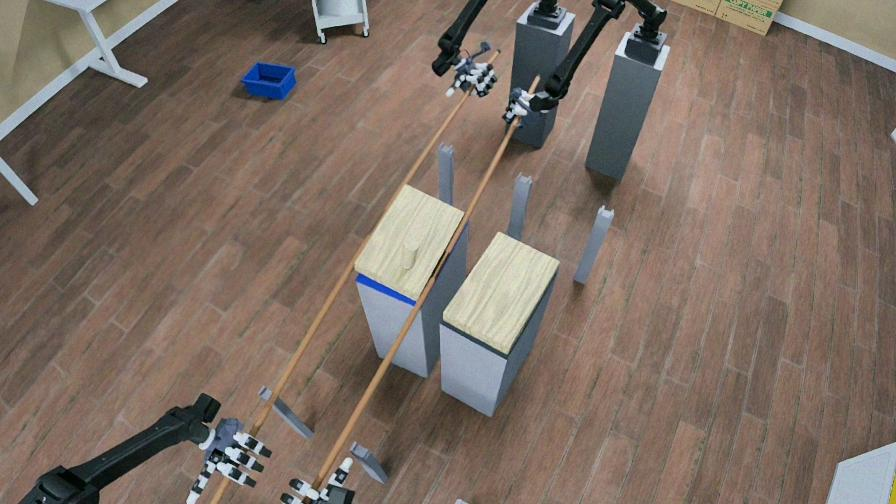

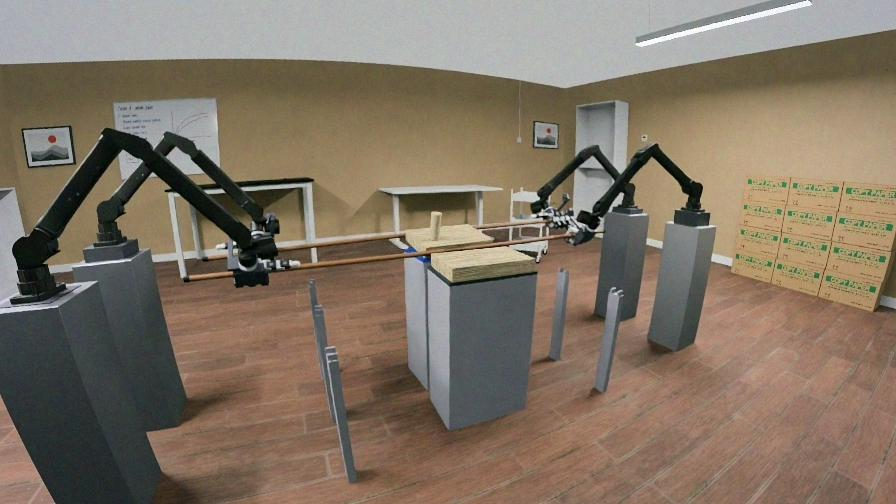

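Scaled by 3.600 from the camera's 896x504 image, which has a finer 1280x720 frame.

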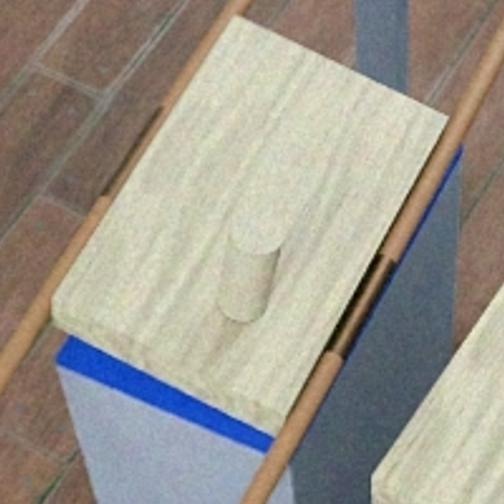

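Scaled by 4.582 from the camera's 896x504 image, which has a finer 1280x720 frame.

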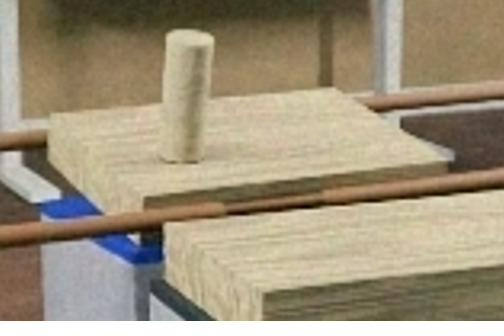

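{"api": "move", "payload": {
  "arm1": {"target":[-0.80,-0.252,0.785,0.3824,0.9233,0.0347,0.0144],"speed":0.04},
  "arm4": {"target":[0.805,-0.135,0.772,0.3824,0.9233,0.0347,0.0144],"speed":0.04},
  "cameras": ["cam_low"]
}}

{"api": "zoom_image", "payload": {
  "camera": "cam_low",
  "region": [395, 205, 505, 275]
}}

Scene clock: 321.30 s.
Joint torques (N m): arm1=[-6.48 -30.21 9.47 1.42 1.66 -0.84] | arm2=[7.77 -23.47 5.07 -0.8 -2.59 0.53] | arm3=[-7.65 -21.01 4.41 -0.23 1.66 -0.57] | arm4=[8.82 -19.49 10.36 0.91 -1.91 0.46]
Motor temperatures (°C): arm1=[25 41 38 24 29 25] | arm2=[23 42 30 22 33 21] | arm3=[26 39 32 21 29 21] | arm4=[23 34 31 21 29 24]
Heat: arm1: hottest joint2_rad 41 °C; arm2: hottest joint2_rad 42 °C; arm3: hottest joint2_rad 39 °C; arm4: hottest joint2_rad 34 °C.
move: arm1 off_target; arm4 off_target
Joint velocities: within noise
arm1.joint_positions: joint1_rad=-0.363 joint2_rad=+2.475 joint3_rad=+1.672 joint4_rad=-0.409 joint5_rad=+0.626 joint6_rad=+0.939 hand_index_mcp=-0.488 hand_index_abd=+0.000 hand_index_pip=-0.579 hand_index_dip=-0.248 hand_middle_mcp=-0.489 hand_middle_abd=+0.000 hand_middle_pip=-0.579 hand_middle_dip=-0.247 hand_ring_mcp=-0.488 hand_ring_abd=+0.000 hand_ring_pip=-0.579 hand_ring_dip=-0.247 hand_thumb_cmc=+0.783 hand_thumb_axl=+0.735 hand_thumb_mcp=-0.450 hand_thumb_ipl=+0.168 hand_current_limit=+0.700 hand_speed=-0.600
arm1.joint_status: not commanded
arm1.hand_state: goal,goal,goal,goal,goal,goal,goal,goal,goal,goal,goal,goal,blocked,blocked,overload,goal
arm1.index_mcp_current_ma: 4
arm1.index_abd_current_ma: 0
arm1.index_pip_current_ma: 0
arm1.index_dip_current_ma: 0
arm1.middle_mcp_current_ma: 4
arm1.middle_abd_current_ma: 0
arm1.middle_pip_current_ma: 0
arm1.middle_dip_current_ma: 0
arm1.ring_mcp_current_ma: 4
arm1.ring_abd_current_ma: 0
arm1.ring_pip_current_ma: 0
arm1.ring_dip_current_ma: 0
arm1.thumb_cmc_current_ma: 93
arm1.thumb_axl_current_ma: 88
arm1.thumb_mcp_current_ma: 0
arm1.thumb_ipl_current_ma: 0
arm1.hand_goal_index_mcp: -0.500
arm1.hand_goal_index_abd: 0.000
arm1.hand_goal_index_pip: -0.580
arm1.hand_goal_index_dip: -0.250
arm1.hand_goal_middle_mcp: -0.500
arm1.hand_goal_middle_abd: 0.000
arm1.hand_goal_middle_pip: -0.580
arm1.hand_goal_middle_dip: -0.250
arm1.hand_goal_ring_mcp: -0.500
arm1.hand_goal_ring_abd: 0.000
arm1.hand_goal_ring_pip: -0.580
arm1.hand_goal_ring_dip: -0.250
arm1.hand_goal_thumb_cmc: 0.714
arm1.hand_goal_thumb_axl: 0.678
arm1.hand_goal_thumb_mcp: 0.226
arm1.hand_goal_thumb_ipl: 0.168
arm1.hand: x=-0.8130 y=-0.1879 z=+0.7113 quat_wxyz=(+0.346, +0.937, +0.054, -0.010) (m; scene frame)
arm1.hand_target: x=-0.8078 y=-0.2474 z=+0.7867 quat_wxyz=(+0.384, +0.923, +0.033, +0.011) (m; scene frame)
arm1.hand_status: off_target (0.099 m and 5.7 deg from the pose sent, 0.111 m and 5.1 deg at the start; pose on its path clipped on 13 of 35 steps)
arm2, arm3: as last shown
arm2.joint_positions: joint1_rad=-0.379 joint2_rad=+2.410 joint3_rad=+1.678 joint4_rad=-1.170 joint5_rad=-0.699 joint6_rad=-2.061 hand_index_mcp=-0.477 hand_index_abd=+0.000 hand_index_pip=-0.579 hand_index_dip=-0.247 hand_middle_mcp=-0.479 hand_middle_abd=+0.000 hand_middle_pip=-0.578 hand_middle_dip=-0.248 hand_ring_mcp=-0.479 hand_ring_abd=+0.000 hand_ring_pip=-0.579 hand_ring_dip=-0.248 hand_thumb_cmc=+0.719 hand_thumb_axl=+0.677 hand_thumb_mcp=+0.224 hand_thumb_ipl=+0.168 hand_current_limit=+0.700 hand_speed=-0.600
arm2.hand: x=-0.8031 y=-0.2477 z=+0.7306 quat_wxyz=(-0.005, -0.019, +0.929, +0.370) (m; scene frame)
arm2.hand_target: x=-0.7952 y=-0.1967 z=+0.7494 quat_wxyz=(-0.016, -0.036, +0.923, +0.383) (m; scene frame)
arm3.joint_positions: joint1_rad=+0.171 joint2_rad=+2.329 joint3_rad=+1.533 joint4_rad=-0.791 joint5_rad=+0.765 joint6_rad=+1.624 hand_index_mcp=-0.476 hand_index_abd=+0.001 hand_index_pip=-0.579 hand_index_dip=-0.247 hand_middle_mcp=-0.481 hand_middle_abd=+0.001 hand_middle_pip=-0.579 hand_middle_dip=-0.247 hand_ring_mcp=-0.485 hand_ring_abd=+0.001 hand_ring_pip=-0.579 hand_ring_dip=-0.247 hand_thumb_cmc=+0.719 hand_thumb_axl=+0.677 hand_thumb_mcp=+0.224 hand_thumb_ipl=+0.168 hand_current_limit=+0.700 hand_speed=-0.600
arm3.ring_mcp_current_ma: 60
arm3.hand: x=+0.8055 y=-0.1412 z=+0.7442 quat_wxyz=(-0.028, -0.048, +0.927, +0.370) (m; scene frame)
arm4.joint_positions: joint1_rad=+0.273 joint2_rad=+2.239 joint3_rad=+1.469 joint4_rad=-0.647 joint5_rad=-0.733 joint6_rad=-1.298 hand_index_mcp=-0.489 hand_index_abd=+0.000 hand_index_pip=-0.579 hand_index_dip=-0.248 hand_middle_mcp=-0.480 hand_middle_abd=+0.000 hand_middle_pip=-0.579 hand_middle_dip=-0.248 hand_ring_mcp=-0.467 hand_ring_abd=+0.000 hand_ring_pip=-0.579 hand_ring_dip=-0.247 hand_thumb_cmc=+0.718 hand_thumb_axl=+0.677 hand_thumb_mcp=+0.224 hand_thumb_ipl=+0.168 hand_current_limit=+0.700 hand_speed=-0.600
arm4.joint_status: not commanded
arm4.hand_state: goal,goal,goal,goal,goal,goal,goal,goal,blocked,goal,goal,goal,goal,goal,goal,goal
arm4.index_mcp_current_ma: 11
arm4.index_abd_current_ma: 0
arm4.index_pip_current_ma: 0
arm4.index_dip_current_ma: 1
arm4.middle_mcp_current_ma: 26
arm4.middle_abd_current_ma: 0
arm4.middle_pip_current_ma: 0
arm4.middle_dip_current_ma: 1
arm4.ring_mcp_current_ma: 54
arm4.ring_abd_current_ma: 0
arm4.ring_pip_current_ma: 0
arm4.ring_dip_current_ma: 1
arm4.thumb_cmc_current_ma: 3
arm4.thumb_axl_current_ma: 0
arm4.thumb_mcp_current_ma: -1
arm4.thumb_ipl_current_ma: 0
arm4.hand_goal_index_mcp: -0.500
arm4.hand_goal_index_abd: 0.000
arm4.hand_goal_index_pip: -0.580
arm4.hand_goal_index_dip: -0.250
arm4.hand_goal_middle_mcp: -0.500
arm4.hand_goal_middle_abd: 0.000
arm4.hand_goal_middle_pip: -0.580
arm4.hand_goal_middle_dip: -0.250
arm4.hand_goal_ring_mcp: -0.500
arm4.hand_goal_ring_abd: 0.000
arm4.hand_goal_ring_pip: -0.580
arm4.hand_goal_ring_dip: -0.250
arm4.hand_goal_thumb_cmc: 0.714
arm4.hand_goal_thumb_axl: 0.678
arm4.hand_goal_thumb_mcp: 0.226
arm4.hand_goal_thumb_ipl: 0.168
arm4.hand: x=+0.8003 y=-0.0767 z=+0.7300 quat_wxyz=(-0.364, -0.931, -0.007, -0.019) (m; scene frame)
arm4.hand_target: x=+0.8093 y=-0.1321 z=+0.7718 quat_wxyz=(-0.383, -0.923, -0.036, -0.016) (m; scene frame)
arm4.hand_status: off_target (0.072 m and 4.0 deg from the pose sent, 0.085 m and 3.9 deg at the start)
pictures: cam_low

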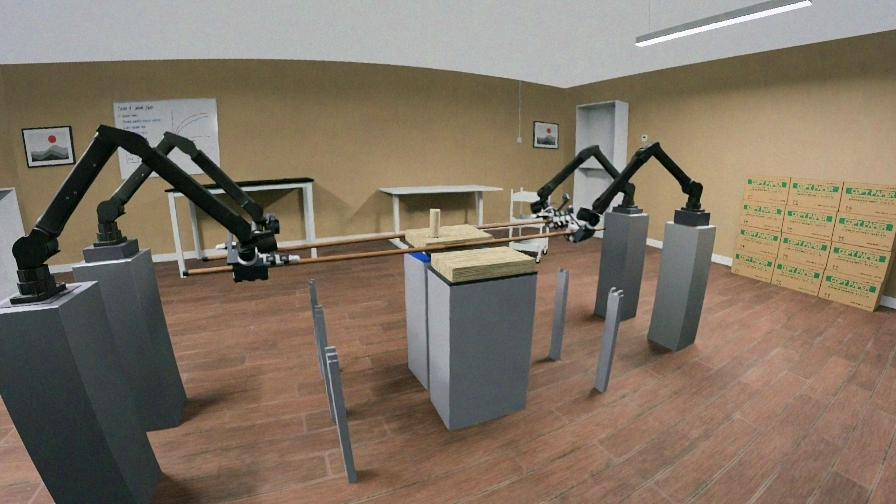

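Scaled by 4.582 from the camera's 896x504 image, which has a finer 1280x720 frame.

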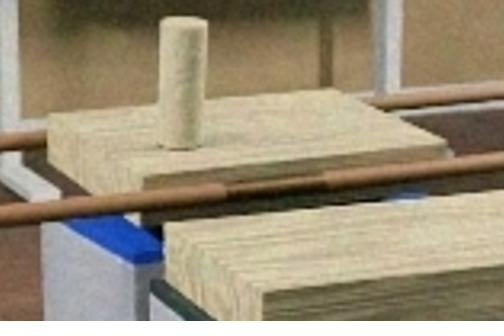

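{"api": "move", "payload": {
  "arm1": {"target":[-0.80,-0.245,0.814,0.3824,0.9233,0.0347,0.0144],"speed":0.04},
  "arm4": {"target":[0.805,-0.135,0.783,0.3824,0.9233,0.0347,0.0144],"speed":0.04},
  "cameras": ["cam_low","cam_high"]
}}

{"api": "zoom_image", "payload": {
  "camera": "cam_low",
  "region": [395, 205, 505, 275]
}}

{"api": "zoom_image", "payload": {
  "camera": "cam_high",
  "region": [340, 180, 480, 320]
}}

Scene clock: 330.47 s.
Joint torques (N m): arm1=[-5.6 -29.86 9.03 1.63 1.63 -0.73] | arm2=[8.06 -23.47 5.16 -0.84 -2.71 0.54] | arm3=[-7.47 -20.95 4.44 -0.36 1.81 -0.56] | arm4=[9.05 -18.84 10.67 1.13 -1.88 0.48]
Motor temperatures (°C): arm1=[25 40 38 24 30 25] | arm2=[23 43 30 22 35 21] | arm3=[26 40 33 21 30 21] | arm4=[23 33 31 21 30 24]
Heat: arm1: hottest joint2_rad 40 °C; arm2: hottest joint2_rad 43 °C; arm3: hottest joint2_rad 40 °C; arm4: hottest joint2_rad 33 °C.
move: arm1 off_target; arm4 off_target
Joint velocities: within noise
arm1.joint_positions: joint1_rad=-0.363 joint2_rad=+2.420 joint3_rad=+1.672 joint4_rad=-0.461 joint5_rad=+0.630 joint6_rad=+0.939 hand_index_mcp=-0.488 hand_index_abd=+0.000 hand_index_pip=-0.579 hand_index_dip=-0.248 hand_middle_mcp=-0.489 hand_middle_abd=+0.000 hand_middle_pip=-0.579 hand_middle_dip=-0.247 hand_ring_mcp=-0.488 hand_ring_abd=+0.000 hand_ring_pip=-0.579 hand_ring_dip=-0.247 hand_thumb_cmc=+0.783 hand_thumb_axl=+0.735 hand_thumb_mcp=-0.415 hand_thumb_ipl=+0.168 hand_current_limit=+0.700 hand_speed=-0.600
arm1.joint_status: not commanded
arm1.hand_state: goal,goal,goal,goal,goal,goal,goal,goal,goal,goal,goal,goal,blocked,blocked,overload,goal
arm1.index_mcp_current_ma: 4
arm1.index_abd_current_ma: 0
arm1.index_pip_current_ma: 0
arm1.index_dip_current_ma: 0
arm1.middle_mcp_current_ma: 4
arm1.middle_abd_current_ma: 0
arm1.middle_pip_current_ma: 0
arm1.middle_dip_current_ma: 0
arm1.ring_mcp_current_ma: 4
arm1.ring_abd_current_ma: 0
arm1.ring_pip_current_ma: 0
arm1.ring_dip_current_ma: 0
arm1.thumb_cmc_current_ma: 93
arm1.thumb_axl_current_ma: 88
arm1.thumb_mcp_current_ma: 0
arm1.thumb_ipl_current_ma: 0
arm1.hand_goal_index_mcp: -0.500
arm1.hand_goal_index_abd: 0.000
arm1.hand_goal_index_pip: -0.580
arm1.hand_goal_index_dip: -0.250
arm1.hand_goal_middle_mcp: -0.500
arm1.hand_goal_middle_abd: 0.000
arm1.hand_goal_middle_pip: -0.580
arm1.hand_goal_middle_dip: -0.250
arm1.hand_goal_ring_mcp: -0.500
arm1.hand_goal_ring_abd: 0.000
arm1.hand_goal_ring_pip: -0.580
arm1.hand_goal_ring_dip: -0.250
arm1.hand_goal_thumb_cmc: 0.714
arm1.hand_goal_thumb_axl: 0.678
arm1.hand_goal_thumb_mcp: 0.226
arm1.hand_goal_thumb_ipl: 0.168
arm1.hand: x=-0.8087 y=-0.1899 z=+0.7451 quat_wxyz=(+0.348, +0.936, +0.053, -0.010) (m; scene frame)
arm1.hand_target: x=-0.8060 y=-0.2413 z=+0.8150 quat_wxyz=(+0.384, +0.923, +0.033, +0.012) (m; scene frame)
arm1.hand_status: off_target (0.089 m and 5.5 deg from the pose sent, 0.118 m and 5.7 deg at the start; pose on its path clipped on 7 of 42 steps)
arm2, arm3: as last shown
arm2.joint_positions: joint1_rad=-0.379 joint2_rad=+2.410 joint3_rad=+1.678 joint4_rad=-1.170 joint5_rad=-0.695 joint6_rad=-2.061 hand_index_mcp=-0.477 hand_index_abd=+0.000 hand_index_pip=-0.579 hand_index_dip=-0.247 hand_middle_mcp=-0.479 hand_middle_abd=+0.000 hand_middle_pip=-0.578 hand_middle_dip=-0.248 hand_ring_mcp=-0.479 hand_ring_abd=+0.000 hand_ring_pip=-0.579 hand_ring_dip=-0.248 hand_thumb_cmc=+0.719 hand_thumb_axl=+0.677 hand_thumb_mcp=+0.224 hand_thumb_ipl=+0.168 hand_current_limit=+0.700 hand_speed=-0.600
arm2.hand: x=-0.8034 y=-0.2479 z=+0.7300 quat_wxyz=(-0.006, -0.019, +0.929, +0.368) (m; scene frame)
arm2.hand_target: x=-0.7952 y=-0.1967 z=+0.7493 quat_wxyz=(-0.016, -0.036, +0.923, +0.383) (m; scene frame)
arm3.joint_positions: joint1_rad=+0.171 joint2_rad=+2.329 joint3_rad=+1.533 joint4_rad=-0.791 joint5_rad=+0.760 joint6_rad=+1.621 hand_index_mcp=-0.476 hand_index_abd=+0.001 hand_index_pip=-0.579 hand_index_dip=-0.247 hand_middle_mcp=-0.481 hand_middle_abd=+0.001 hand_middle_pip=-0.579 hand_middle_dip=-0.247 hand_ring_mcp=-0.485 hand_ring_abd=+0.001 hand_ring_pip=-0.579 hand_ring_dip=-0.247 hand_thumb_cmc=+0.719 hand_thumb_axl=+0.677 hand_thumb_mcp=+0.224 hand_thumb_ipl=+0.168 hand_current_limit=+0.700 hand_speed=-0.600
arm3.hand: x=+0.8053 y=-0.1415 z=+0.7434 quat_wxyz=(-0.027, -0.049, +0.928, +0.368) (m; scene frame)
arm3.hand_target: x=+0.8059 y=-0.0902 z=+0.7672 quat_wxyz=(-0.013, -0.034, +0.923, +0.383) (m; scene frame)
arm4.joint_positions: joint1_rad=+0.273 joint2_rad=+2.208 joint3_rad=+1.469 joint4_rad=-0.676 joint5_rad=-0.734 joint6_rad=-1.298 hand_index_mcp=-0.489 hand_index_abd=+0.000 hand_index_pip=-0.579 hand_index_dip=-0.248 hand_middle_mcp=-0.480 hand_middle_abd=+0.000 hand_middle_pip=-0.579 hand_middle_dip=-0.248 hand_ring_mcp=-0.462 hand_ring_abd=+0.000 hand_ring_pip=-0.579 hand_ring_dip=-0.247 hand_thumb_cmc=+0.718 hand_thumb_axl=+0.677 hand_thumb_mcp=+0.224 hand_thumb_ipl=+0.168 hand_current_limit=+0.700 hand_speed=-0.600
arm4.joint_status: not commanded
arm4.hand_state: goal,goal,goal,goal,goal,goal,goal,goal,blocked,goal,goal,goal,goal,goal,goal,goal
arm4.index_mcp_current_ma: 11
arm4.index_abd_current_ma: 0
arm4.index_pip_current_ma: 0
arm4.index_dip_current_ma: 1
arm4.middle_mcp_current_ma: 26
arm4.middle_abd_current_ma: 0
arm4.middle_pip_current_ma: 0
arm4.middle_dip_current_ma: 1
arm4.ring_mcp_current_ma: 69
arm4.ring_abd_current_ma: 0
arm4.ring_pip_current_ma: 0
arm4.ring_dip_current_ma: 1
arm4.thumb_cmc_current_ma: 3
arm4.thumb_axl_current_ma: 0
arm4.thumb_mcp_current_ma: -1
arm4.thumb_ipl_current_ma: 0
arm4.hand_goal_index_mcp: -0.500
arm4.hand_goal_index_abd: 0.000
arm4.hand_goal_index_pip: -0.580
arm4.hand_goal_index_dip: -0.250
arm4.hand_goal_middle_mcp: -0.500
arm4.hand_goal_middle_abd: 0.000
arm4.hand_goal_middle_pip: -0.580
arm4.hand_goal_middle_dip: -0.250
arm4.hand_goal_ring_mcp: -0.500
arm4.hand_goal_ring_abd: 0.000
arm4.hand_goal_ring_pip: -0.580
arm4.hand_goal_ring_dip: -0.250
arm4.hand_goal_thumb_cmc: 0.714
arm4.hand_goal_thumb_axl: 0.678
arm4.hand_goal_thumb_mcp: 0.226
arm4.hand_goal_thumb_ipl: 0.168
arm4.hand: x=+0.7999 y=-0.0769 z=+0.7478 quat_wxyz=(-0.365, -0.931, -0.007, -0.018) (m; scene frame)
arm4.hand_target: x=+0.8094 y=-0.1320 z=+0.7831 quat_wxyz=(-0.383, -0.923, -0.036, -0.016) (m; scene frame)
arm4.hand_status: off_target (0.068 m and 3.9 deg from the pose sent, 0.079 m and 4.0 deg at the start)
pictures: cam_high, cam_low

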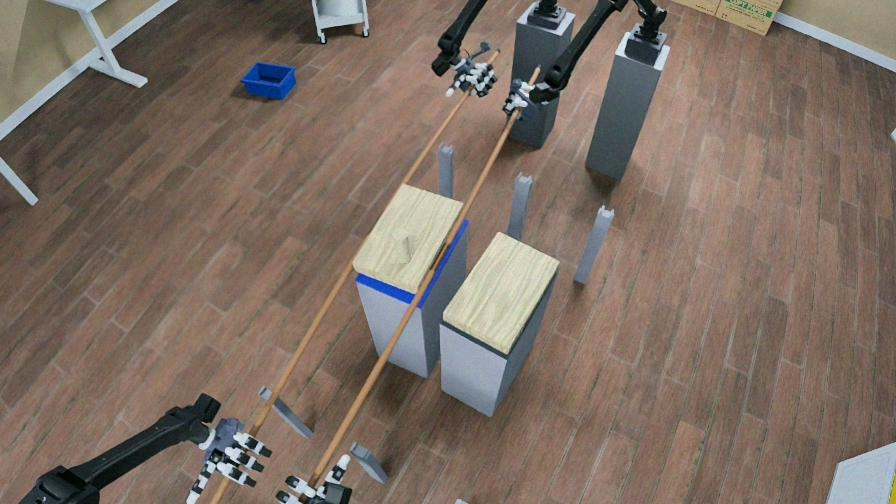

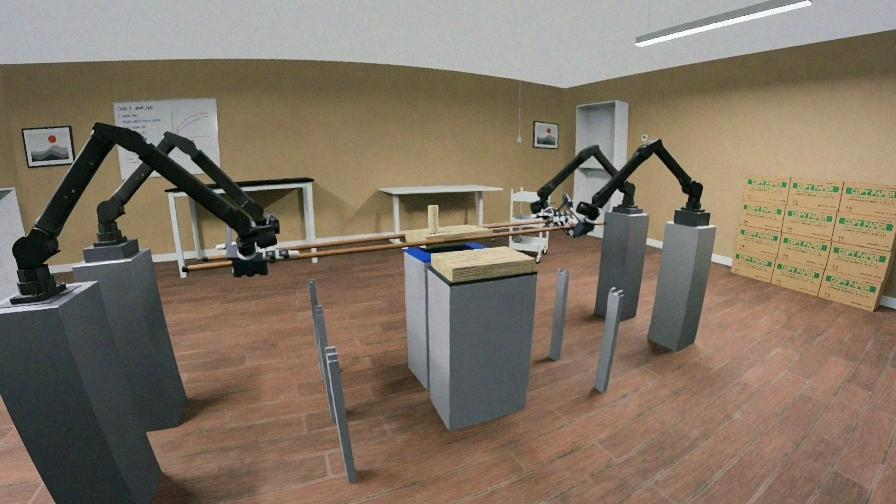

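Scaled by 4.582 from the camera's 896x504 image, which has a finer 1280x720 frame.

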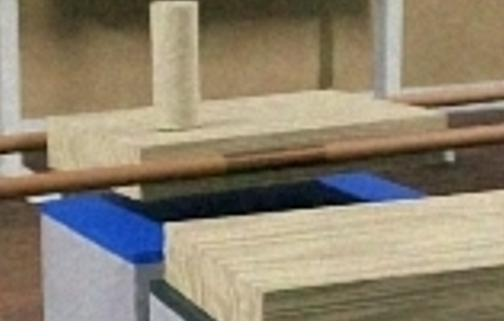

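Scaled by 3.600 from the camera's 896x504 image, which has a finer 1280x720 frame.

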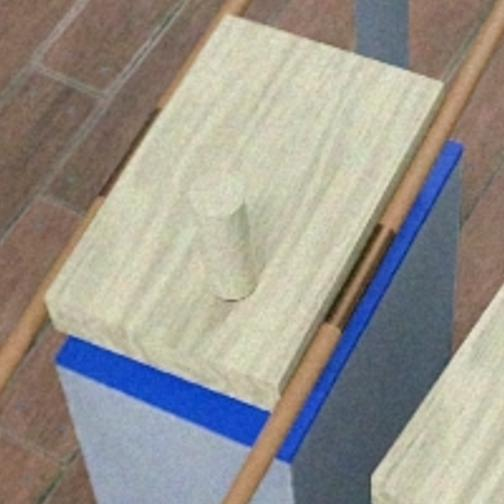

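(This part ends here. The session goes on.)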